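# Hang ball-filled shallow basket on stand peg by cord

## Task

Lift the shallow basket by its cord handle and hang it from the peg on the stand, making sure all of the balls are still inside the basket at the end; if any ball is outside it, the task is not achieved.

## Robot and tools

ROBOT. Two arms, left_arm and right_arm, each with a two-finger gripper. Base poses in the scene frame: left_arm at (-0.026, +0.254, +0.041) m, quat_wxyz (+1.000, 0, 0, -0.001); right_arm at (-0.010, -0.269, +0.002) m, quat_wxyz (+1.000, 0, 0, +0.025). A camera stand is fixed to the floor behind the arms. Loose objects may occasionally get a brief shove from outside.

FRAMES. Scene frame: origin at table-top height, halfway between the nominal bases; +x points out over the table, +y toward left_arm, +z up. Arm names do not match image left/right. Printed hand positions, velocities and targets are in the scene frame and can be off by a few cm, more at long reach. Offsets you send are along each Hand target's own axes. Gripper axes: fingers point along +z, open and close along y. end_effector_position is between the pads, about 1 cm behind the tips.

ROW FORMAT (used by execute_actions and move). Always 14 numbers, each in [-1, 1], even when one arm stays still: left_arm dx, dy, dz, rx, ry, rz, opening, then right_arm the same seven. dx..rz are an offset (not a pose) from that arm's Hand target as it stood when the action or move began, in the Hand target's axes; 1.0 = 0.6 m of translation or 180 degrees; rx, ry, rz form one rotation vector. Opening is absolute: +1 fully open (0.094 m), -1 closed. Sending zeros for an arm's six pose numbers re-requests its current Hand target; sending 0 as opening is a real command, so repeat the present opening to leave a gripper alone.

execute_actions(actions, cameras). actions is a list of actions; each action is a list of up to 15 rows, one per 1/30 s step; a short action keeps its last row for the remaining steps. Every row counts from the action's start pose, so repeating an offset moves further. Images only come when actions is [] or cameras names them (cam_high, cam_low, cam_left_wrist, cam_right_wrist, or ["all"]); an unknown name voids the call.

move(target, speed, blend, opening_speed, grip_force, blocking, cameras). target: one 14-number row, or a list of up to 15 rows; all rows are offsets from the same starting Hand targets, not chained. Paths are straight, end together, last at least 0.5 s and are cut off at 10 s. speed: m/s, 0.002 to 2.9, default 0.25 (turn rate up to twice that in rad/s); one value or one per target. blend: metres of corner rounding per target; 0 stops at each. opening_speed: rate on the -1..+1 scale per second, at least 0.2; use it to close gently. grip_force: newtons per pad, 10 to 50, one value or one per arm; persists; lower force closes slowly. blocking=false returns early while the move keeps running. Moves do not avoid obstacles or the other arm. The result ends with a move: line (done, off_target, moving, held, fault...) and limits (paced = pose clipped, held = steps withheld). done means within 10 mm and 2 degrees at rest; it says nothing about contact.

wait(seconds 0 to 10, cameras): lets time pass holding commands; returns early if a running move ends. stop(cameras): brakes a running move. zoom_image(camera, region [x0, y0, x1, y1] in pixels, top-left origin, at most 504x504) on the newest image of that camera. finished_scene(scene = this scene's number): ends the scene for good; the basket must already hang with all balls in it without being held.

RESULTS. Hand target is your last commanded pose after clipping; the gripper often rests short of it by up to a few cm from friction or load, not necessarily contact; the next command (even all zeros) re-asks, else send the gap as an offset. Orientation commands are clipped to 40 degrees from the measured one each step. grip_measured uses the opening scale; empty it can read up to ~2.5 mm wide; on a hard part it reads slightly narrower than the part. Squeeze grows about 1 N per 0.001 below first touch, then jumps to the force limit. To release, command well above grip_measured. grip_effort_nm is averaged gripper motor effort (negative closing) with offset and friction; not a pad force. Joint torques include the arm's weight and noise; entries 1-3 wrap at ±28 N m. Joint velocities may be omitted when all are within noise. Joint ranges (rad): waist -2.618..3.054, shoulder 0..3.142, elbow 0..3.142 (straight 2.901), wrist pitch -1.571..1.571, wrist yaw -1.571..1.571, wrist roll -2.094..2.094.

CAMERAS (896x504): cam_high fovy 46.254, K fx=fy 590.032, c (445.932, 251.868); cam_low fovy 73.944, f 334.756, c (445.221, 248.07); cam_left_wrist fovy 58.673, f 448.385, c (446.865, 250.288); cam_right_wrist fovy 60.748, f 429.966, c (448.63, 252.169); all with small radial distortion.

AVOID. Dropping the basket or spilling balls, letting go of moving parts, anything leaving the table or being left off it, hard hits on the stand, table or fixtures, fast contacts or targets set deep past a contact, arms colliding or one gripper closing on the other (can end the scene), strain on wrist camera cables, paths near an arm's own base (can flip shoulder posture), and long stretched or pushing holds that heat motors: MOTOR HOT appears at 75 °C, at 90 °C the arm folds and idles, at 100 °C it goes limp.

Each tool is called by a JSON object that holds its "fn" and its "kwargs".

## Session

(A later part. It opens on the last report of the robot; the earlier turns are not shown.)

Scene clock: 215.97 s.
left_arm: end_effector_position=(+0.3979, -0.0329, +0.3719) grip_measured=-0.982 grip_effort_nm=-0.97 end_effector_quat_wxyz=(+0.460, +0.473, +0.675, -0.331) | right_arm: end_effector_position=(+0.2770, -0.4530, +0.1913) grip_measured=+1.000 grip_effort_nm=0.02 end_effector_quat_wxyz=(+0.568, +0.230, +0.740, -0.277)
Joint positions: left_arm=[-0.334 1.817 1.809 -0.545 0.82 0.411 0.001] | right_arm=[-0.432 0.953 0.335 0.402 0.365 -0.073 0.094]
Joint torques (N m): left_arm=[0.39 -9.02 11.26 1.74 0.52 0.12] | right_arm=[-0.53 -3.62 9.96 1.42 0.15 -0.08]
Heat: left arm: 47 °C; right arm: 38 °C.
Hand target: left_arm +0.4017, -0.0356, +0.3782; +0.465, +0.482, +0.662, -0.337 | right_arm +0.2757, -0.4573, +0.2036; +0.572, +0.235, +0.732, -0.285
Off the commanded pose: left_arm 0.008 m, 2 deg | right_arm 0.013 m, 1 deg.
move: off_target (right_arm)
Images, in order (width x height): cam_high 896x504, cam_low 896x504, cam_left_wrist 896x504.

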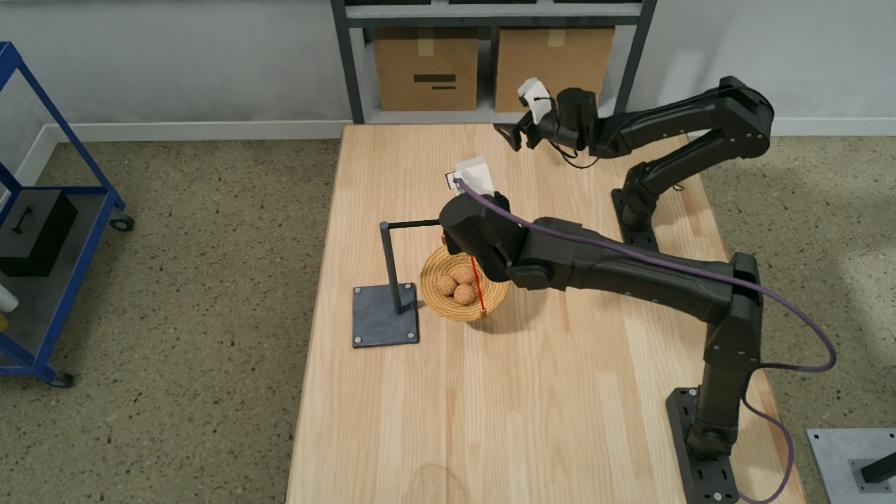

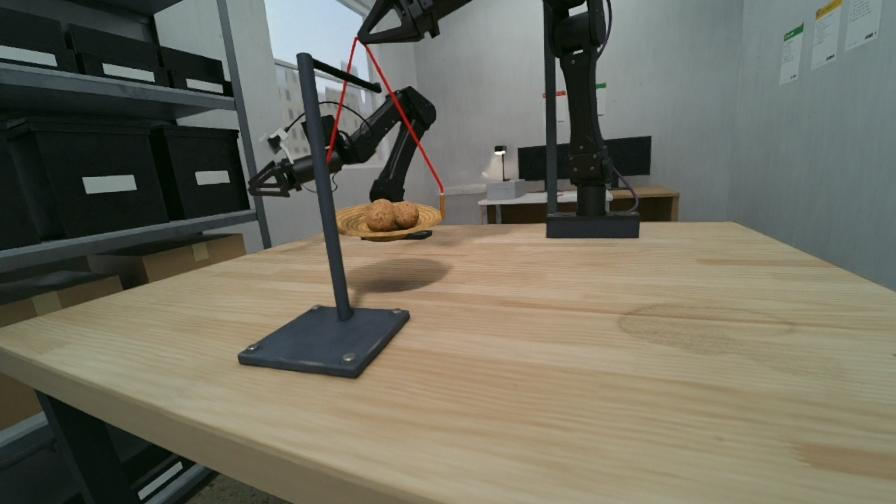

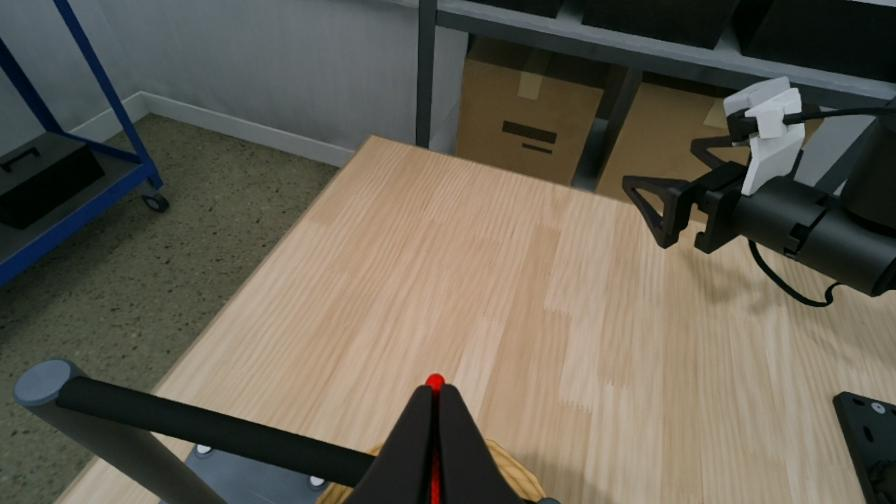

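{"fn": "move", "kwargs": {"target": [0.053,-0.005,0.0297,0,0,0,-1,0,0,0,0,0,0,1], "speed": 0.03, "cameras": ["cam_high","cam_low","cam_left_wrist"]}}

{"fn": "zoom_image", "kwargs": {"camera": "cam_low", "region": [290, 20, 490, 290]}}

{"fn": "zoom_image", "kwargs": {"camera": "cam_low", "region": [320, 40, 400, 120]}}

{"fn": "zoom_image", "kwargs": {"camera": "cam_left_wrist", "region": [300, 304, 640, 504]}}

Scene clock: 247.30 s.
left_arm: end_effector_position=(+0.4013, -0.0369, +0.3427) grip_measured=-0.982 grip_effort_nm=-0.97 end_effector_quat_wxyz=(+0.459, +0.475, +0.674, -0.332) | right_arm: end_effector_position=(+0.2770, -0.4530, +0.1913) grip_measured=+1.000 grip_effort_nm=0.02 end_effector_quat_wxyz=(+0.568, +0.230, +0.740, -0.277)
Joint positions: left_arm=[-0.339 1.817 1.691 -0.427 0.82 0.411 0.001] | right_arm=[-0.432 0.953 0.335 0.402 0.365 -0.073 0.094]
Joint torques (N m): left_arm=[-0.46 -10.92 7.06 2.17 0.42 0.03] | right_arm=[-0.51 -3.62 10 1.42 0.14 -0.08]
Heat: left arm: 48 °C; right arm: 38 °C.
Hand target: left_arm +0.4007, -0.0421, +0.3422; +0.465, +0.481, +0.662, -0.337 | right_arm +0.2757, -0.4573, +0.2036; +0.572, +0.235, +0.732, -0.285
Off the commanded pose: left_arm 0.005 m, 2 deg | right_arm 0.013 m, 1 deg.
move: off_target (right_arm)
Images, in order (width x height): cam_high 896x504, cam_low 896x504, cam_left_wrist 896x504.

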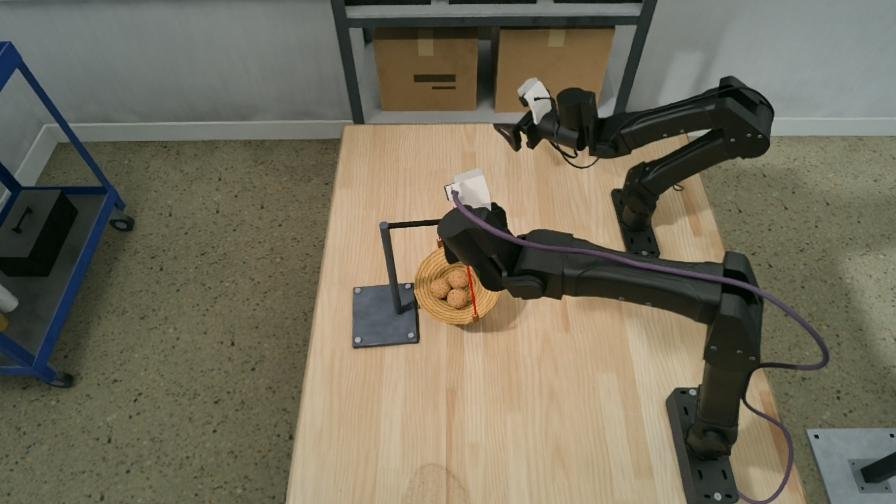

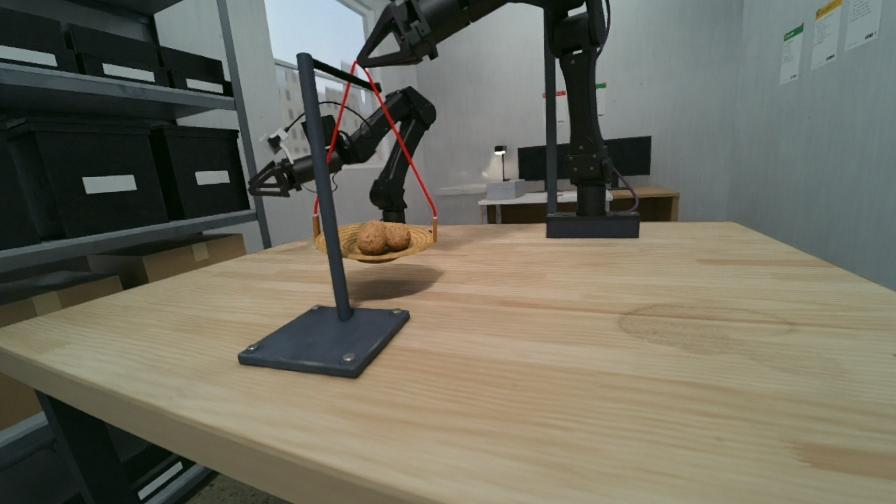

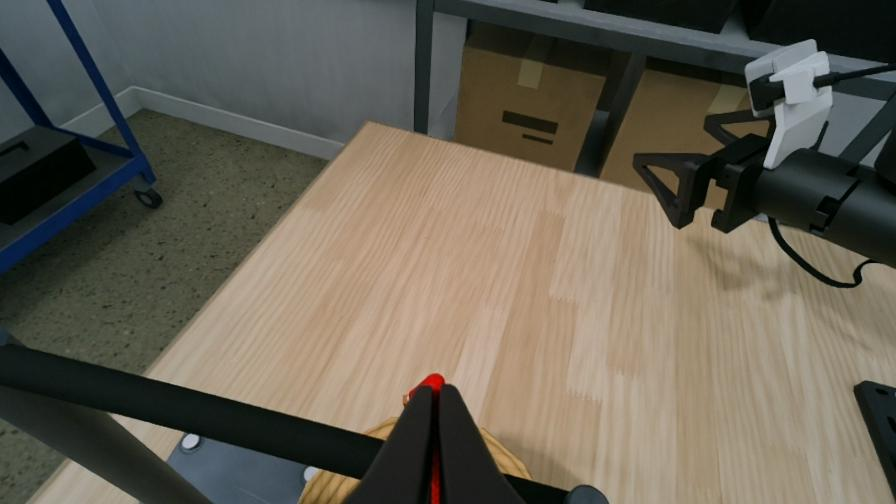

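Scaled by 1.867 from the camera's 896x504 image, which has a finer 1280x720 frame.

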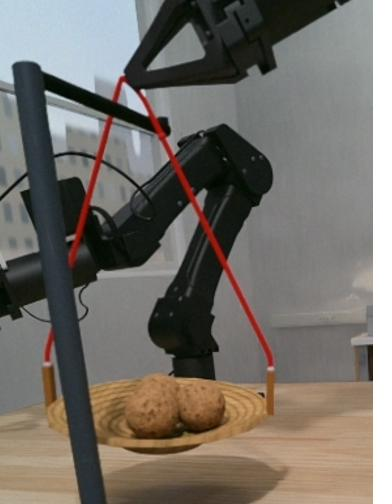

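Scaled by 6.300 from the camera's 896x504 image, which has a finer 1280x720 frame.

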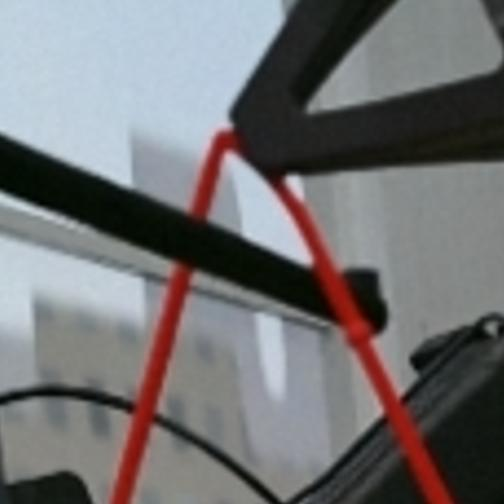

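Scaled by 1.482 from the camera's 896x504 image, which has a finer 1280x720 frame.

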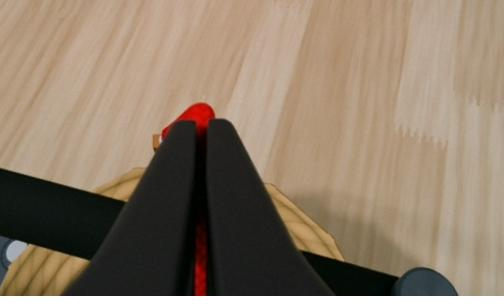

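{"fn": "move", "kwargs": {"target": [0.022,0.0048,-0.0017,0,0,0,-1,0,0,0,0,0,0,1], "speed": 0.02, "cameras": ["cam_high","cam_low","cam_left_wrist"]}}

{"fn": "zoom_image", "kwargs": {"camera": "cam_low", "region": [290, 20, 490, 290]}}

{"fn": "zoom_image", "kwargs": {"camera": "cam_low", "region": [320, 40, 400, 120]}}

{"fn": "zoom_image", "kwargs": {"camera": "cam_left_wrist", "region": [300, 304, 640, 504]}}

Scene clock: 267.70 s.
left_arm: end_effector_position=(+0.4021, -0.0356, +0.3297) grip_measured=-0.982 grip_effort_nm=-0.97 end_effector_quat_wxyz=(+0.457, +0.475, +0.674, -0.333) | right_arm: end_effector_position=(+0.2770, -0.4530, +0.1913) grip_measured=+1.000 grip_effort_nm=0.02 end_effector_quat_wxyz=(+0.568, +0.230, +0.740, -0.277)
Joint positions: left_arm=[-0.335 1.817 1.642 -0.385 0.825 0.414 0.001] | right_arm=[-0.432 0.953 0.335 0.402 0.365 -0.073 0.094]
Joint torques (N m): left_arm=[0.42 -11.49 6.76 2.08 0.49 0.11] | right_arm=[-0.53 -3.62 9.99 1.43 0.15 -0.08]
Motor temperatures (°C): left_arm=[23 34 46 38 26 26 29] | right_arm=[24 27 39 35 24 24 25]
Heat: left arm: 46 °C; right arm: 39 °C.
Hand target: left_arm +0.4017, -0.0360, +0.3301; +0.465, +0.481, +0.662, -0.337 | right_arm +0.2757, -0.4573, +0.2036; +0.572, +0.235, +0.732, -0.285
Off the commanded pose: left_arm 0.001 m, 2 deg | right_arm 0.013 m, 1 deg.
move: off_target (right_arm)
Images, in order (width x height): cam_high 896x504, cam_low 896x504, cam_left_wrist 896x504.

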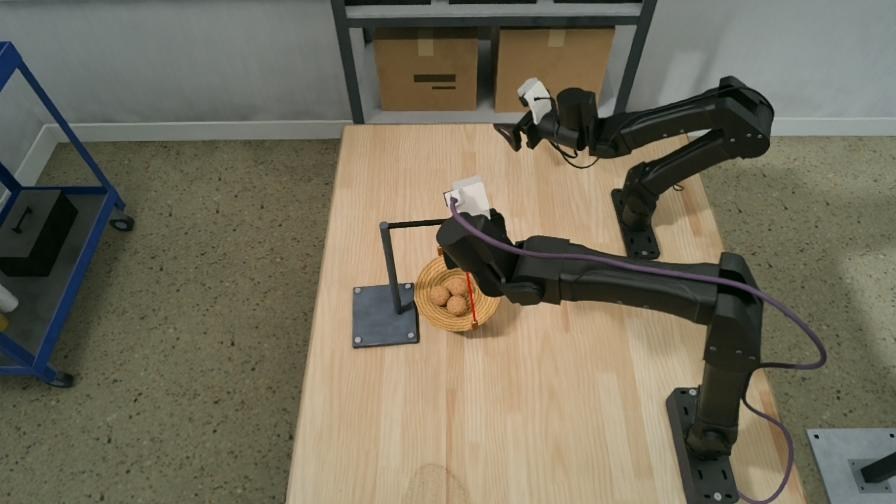

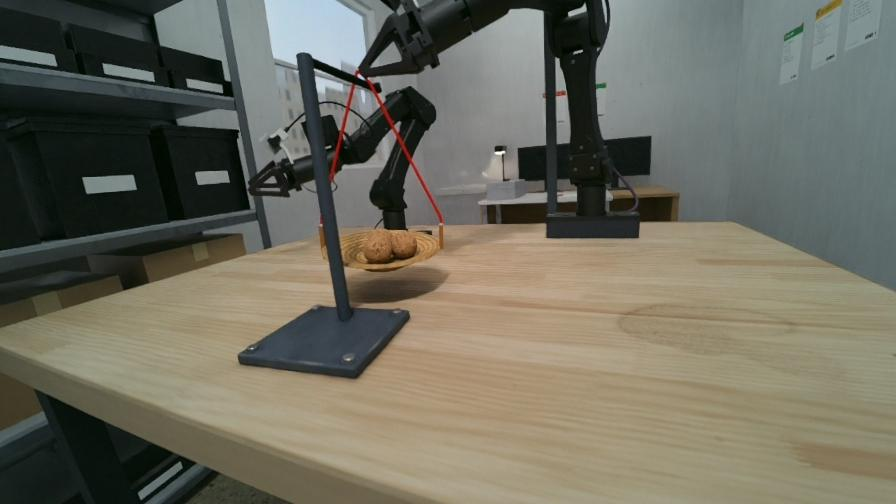

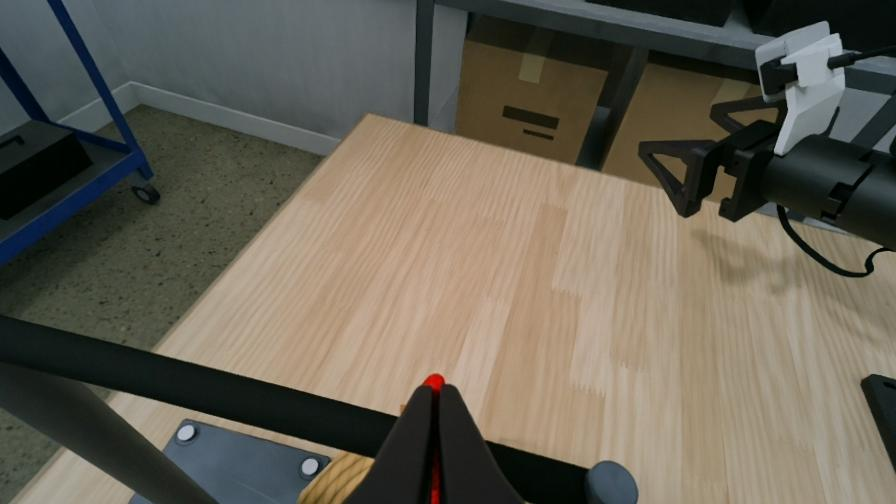

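Scaled by 1.867 from the camera's 896x504 image, which has a finer 1280x720 frame.

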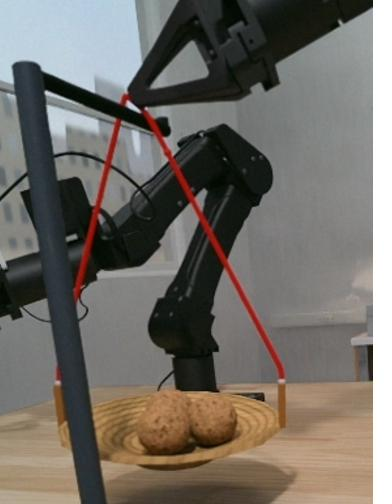

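Scaled by 6.300 from the camera's 896x504 image, which has a finer 1280x720 frame.

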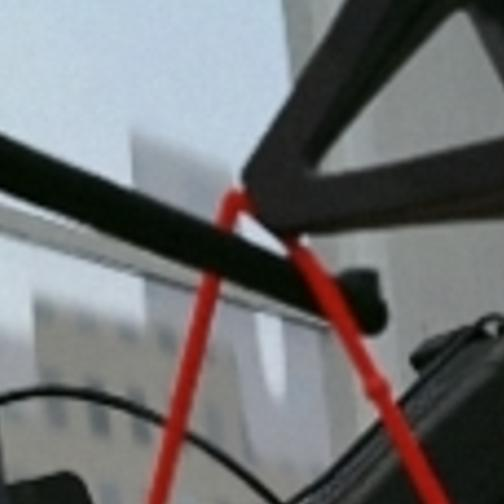

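Scaled by 1.482 from the camera's 896x504 image, which has a finer 1280x720 frame.

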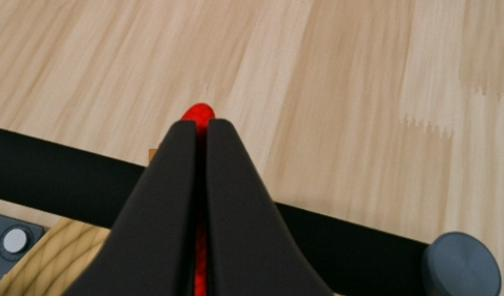

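{"fn": "move", "kwargs": {"target": [0.0005,0.0052,-0.0112,0,0,0,-1,0,0,0,0,0,0,1], "speed": 0.02, "cameras": ["cam_low","cam_left_wrist"]}}

{"fn": "zoom_image", "kwargs": {"camera": "cam_low", "region": [320, 40, 400, 120]}}

{"fn": "zoom_image", "kwargs": {"camera": "cam_low", "region": [290, 20, 490, 290]}}

Scene clock: 293.73 s.
left_arm: end_effector_position=(+0.4056, -0.0293, +0.3303) grip_measured=-0.982 grip_effort_nm=-0.97 end_effector_quat_wxyz=(+0.461, +0.474, +0.673, -0.330) | right_arm: end_effector_position=(+0.2770, -0.4530, +0.1913) grip_measured=+1.000 grip_effort_nm=0.02 end_effector_quat_wxyz=(+0.568, +0.230, +0.740, -0.277)
Joint positions: left_arm=[-0.319 1.817 1.642 -0.384 0.833 0.426 0.001] | right_arm=[-0.432 0.953 0.335 0.402 0.365 -0.073 0.094]
Joint torques (N m): left_arm=[0.5 -11.84 7.2 1.87 0.56 0.12] | right_arm=[-0.51 -3.64 10.02 1.43 0.15 -0.08]
Heat: left arm: 45 °C; right arm: 39 °C.
Hand target: left_arm +0.4027, -0.0290, +0.3321; +0.465, +0.481, +0.662, -0.337 | right_arm +0.2757, -0.4573, +0.2036; +0.572, +0.235, +0.732, -0.285
Off the commanded pose: left_arm 0.003 m, 2 deg | right_arm 0.013 m, 1 deg.
move: off_target (right_arm)
Images, in order (width x height): cam_low 896x504, cam_left_wrist 896x504.

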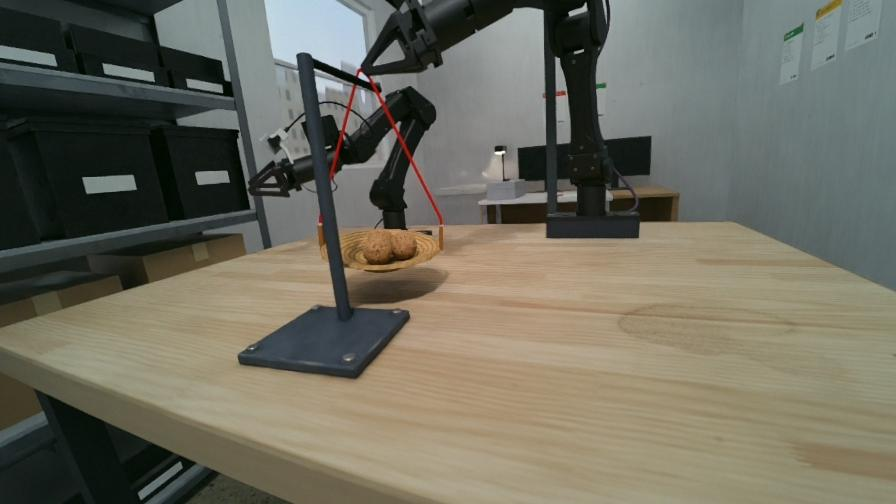

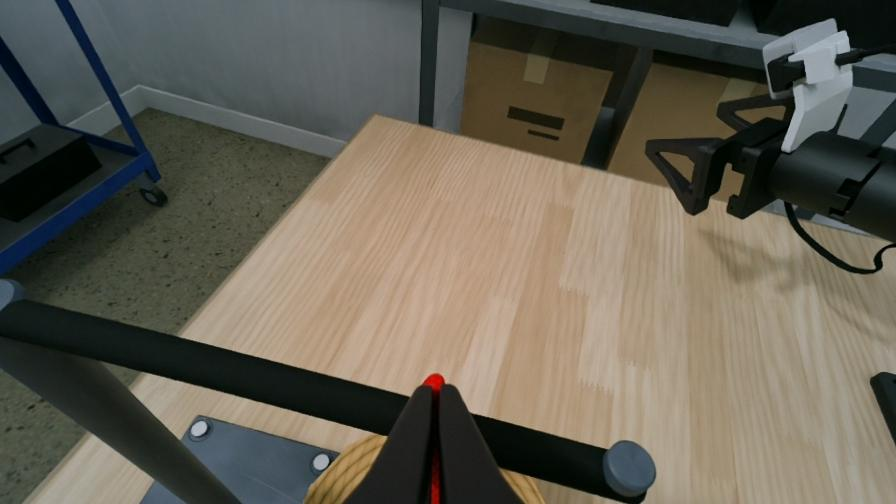

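Scaled by 6.300 from the camera's 896x504 image, which has a finer 1280x720 frame.

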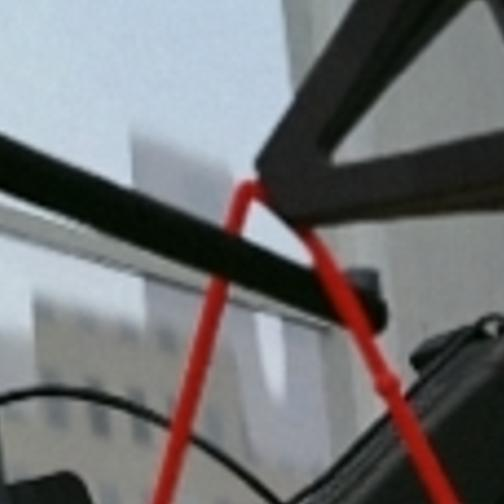

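Scaled by 1.867 from the camera's 896x504 image, which has a finer 1280x720 frame.

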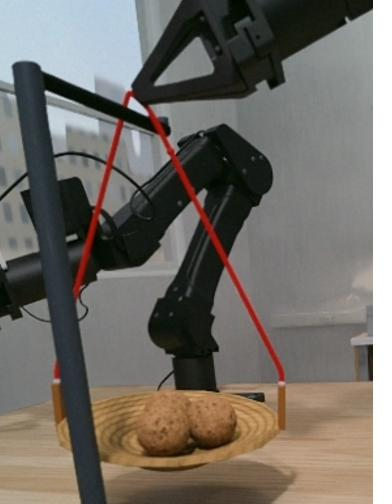

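{"fn": "move", "kwargs": {"target": [0.0085,0,0.003,0,0,0,-1,0,0,0,0,0,0,1], "speed": 0.02}}

{"fn": "move", "kwargs": {"target": [0,0,0,0,0,0,-0.4,0,0,0,0,0,0,1], "speed": 0.02, "opening_speed": 0.25, "cameras": ["cam_low","cam_high","cam_left_wrist"]}}

{"fn": "zoom_image", "kwargs": {"camera": "cam_low", "region": [290, 20, 490, 290]}}

Scene clock: 302.40 s.
left_arm: end_effector_position=(+0.4039, -0.0289, +0.3232) grip_measured=-0.982 grip_effort_nm=-0.97 end_effector_quat_wxyz=(+0.455, +0.474, +0.677, -0.333) | right_arm: end_effector_position=(+0.2770, -0.4530, +0.1913) grip_measured=+1.000 grip_effort_nm=0.02 end_effector_quat_wxyz=(+0.568, +0.230, +0.740, -0.277)
Joint positions: left_arm=[-0.319 1.817 1.624 -0.383 0.835 0.428 0.001] | right_arm=[-0.432 0.953 0.335 0.402 0.365 -0.073 0.094]
Joint torques (N m): left_arm=[0.47 -11.9 6.94 2.08 0.54 0.12] | right_arm=[-0.51 -3.63 10.02 1.42 0.15 -0.08]
Heat: left arm: 45 °C; right arm: 39 °C.
Hand target: left_arm +0.4027, -0.0289, +0.3268; +0.465, +0.481, +0.662, -0.337 | right_arm +0.2757, -0.4573, +0.2036; +0.572, +0.235, +0.732, -0.285
Off the commanded pose: left_arm 0.004 m, 2 deg | right_arm 0.013 m, 1 deg.
move: off_target (right_arm)

Scene clock: 305.00 s.
left_arm: end_effector_position=(+0.4044, -0.0309, +0.3284) grip_measured=-0.403 grip_effort_nm=0.12 end_effector_quat_wxyz=(+0.464, +0.478, +0.666, -0.335) | right_arm: end_effector_position=(+0.2770, -0.4530, +0.1913) grip_measured=+1.000 grip_effort_nm=0.02 end_effector_quat_wxyz=(+0.568, +0.230, +0.740, -0.277)
Joint positions: left_arm=[-0.319 1.817 1.624 -0.357 0.849 0.428 0.028] | right_arm=[-0.432 0.953 0.335 0.402 0.365 -0.073 0.094]
Joint torques (N m): left_arm=[0.51 -11.92 6.84 1.81 0.41 0.11] | right_arm=[-0.54 -3.6 9.99 1.42 0.15 -0.09]
Heat: left arm: 45 °C; right arm: 39 °C.
Hand target: left_arm +0.4027, -0.0289, +0.3268; +0.465, +0.481, +0.662, -0.337 | right_arm +0.2757, -0.4573, +0.2036; +0.572, +0.235, +0.732, -0.285
Off the commanded pose: left_arm 0.003 m, 1 deg | right_arm 0.013 m, 1 deg.
move: off_target (right_arm)
Images, in order (width x height): cam_high 896x504, cam_low 896x504, cam_left_wrist 896x504.

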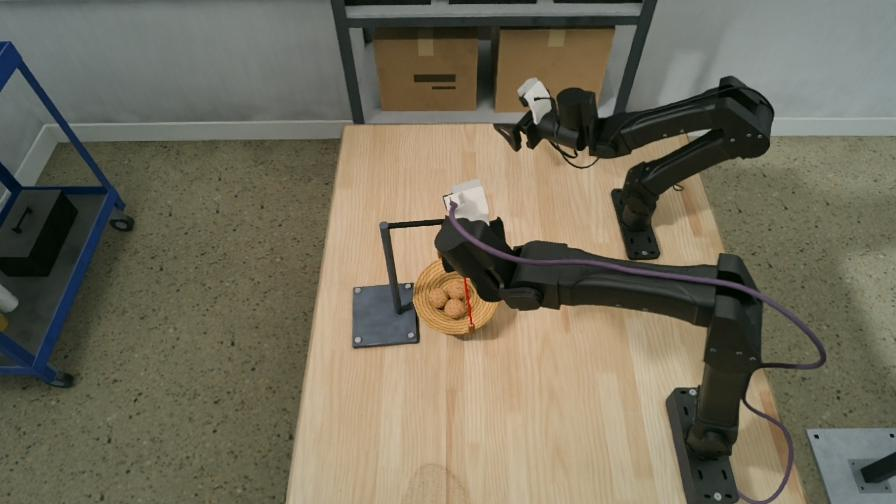

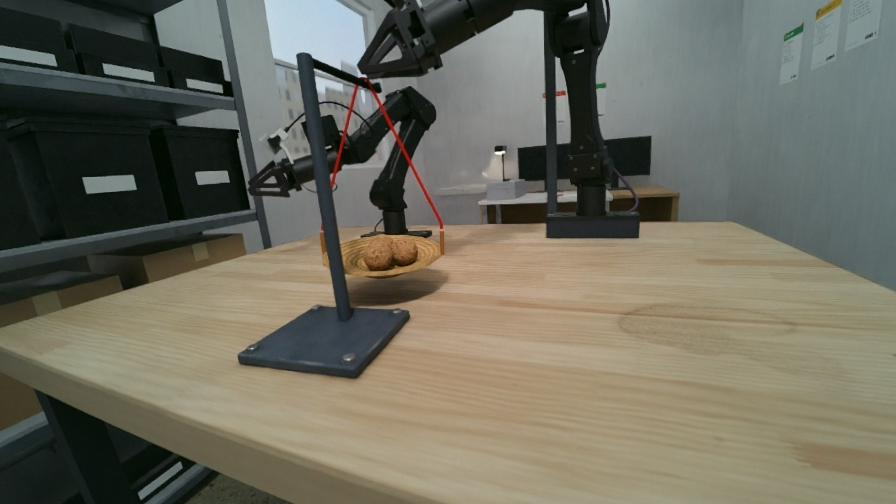

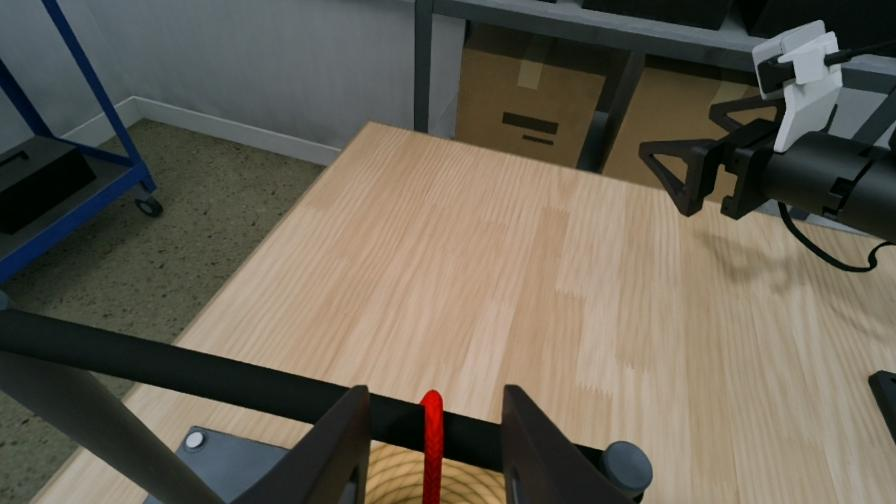

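Scaled by 1.867 from the camera's 896x504 image, which has a finer 1280x720 frame.

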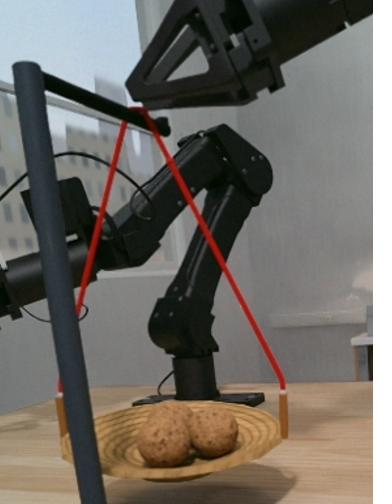

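Cord is on the peg, basket level. Retreat.

{"fn": "move", "kwargs": {"target": [-0.02,0,-0.18,0,0,0,-0.4,0,0,0,0,0,0,1], "speed": 0.1, "cameras": ["cam_low","cam_high"]}}

Scene clock: 310.13 s.
left_arm: end_effector_position=(+0.3814, +0.0636, +0.3555) grip_measured=-0.403 grip_effort_nm=0.12 end_effector_quat_wxyz=(+0.453, +0.472, +0.676, -0.338) | right_arm: end_effector_position=(+0.2770, -0.4530, +0.1913) grip_measured=+1.000 grip_effort_nm=0.02 end_effector_quat_wxyz=(+0.568, +0.230, +0.740, -0.277)
Joint positions: left_arm=[-0.086 1.714 1.668 -0.727 1.028 0.664 0.028] | right_arm=[-0.432 0.953 0.335 0.402 0.365 -0.073 0.094]
Joint torques (N m): left_arm=[0.21 -12.53 9.99 1.08 0.56 0.11] | right_arm=[-0.53 -3.66 10 1.43 0.15 -0.08]
Heat: left arm: 45 °C; right arm: 39 °C.
Hand target: left_arm +0.3726, +0.0638, +0.3748; +0.465, +0.481, +0.662, -0.337 | right_arm +0.2757, -0.4573, +0.2036; +0.572, +0.235, +0.732, -0.285
Off the commanded pose: left_arm 0.021 m, 2 deg | right_arm 0.013 m, 1 deg.
move: off_target (left_arm, right_arm)
Images, in order (width x height): cam_high 896x504, cam_low 896x504.

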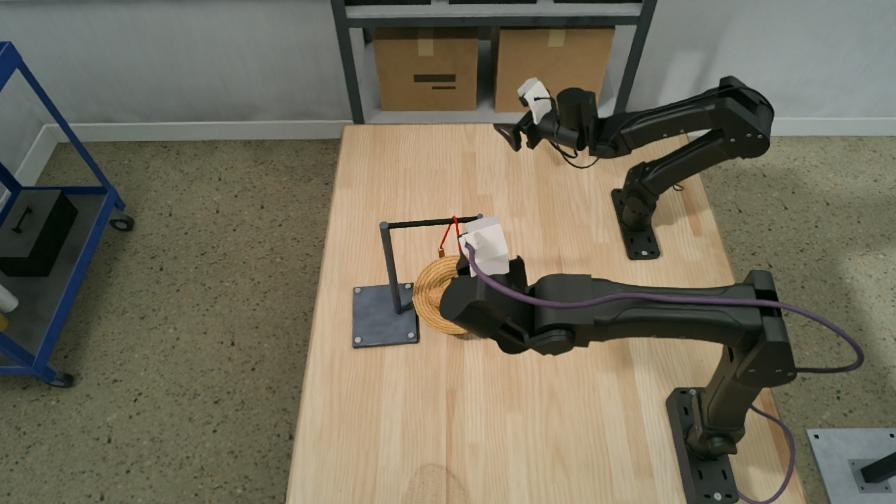

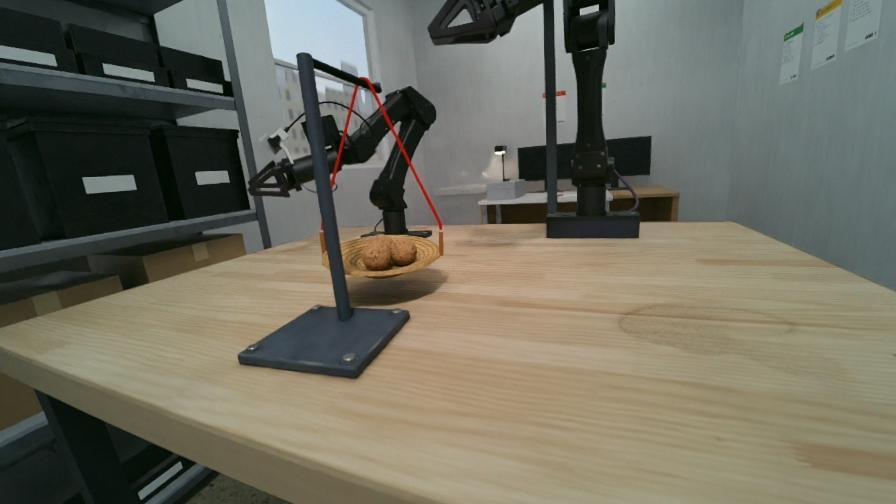

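{"fn": "finished_scene", "kwargs": {"scene": 3}}

The scene is finished: the task was done.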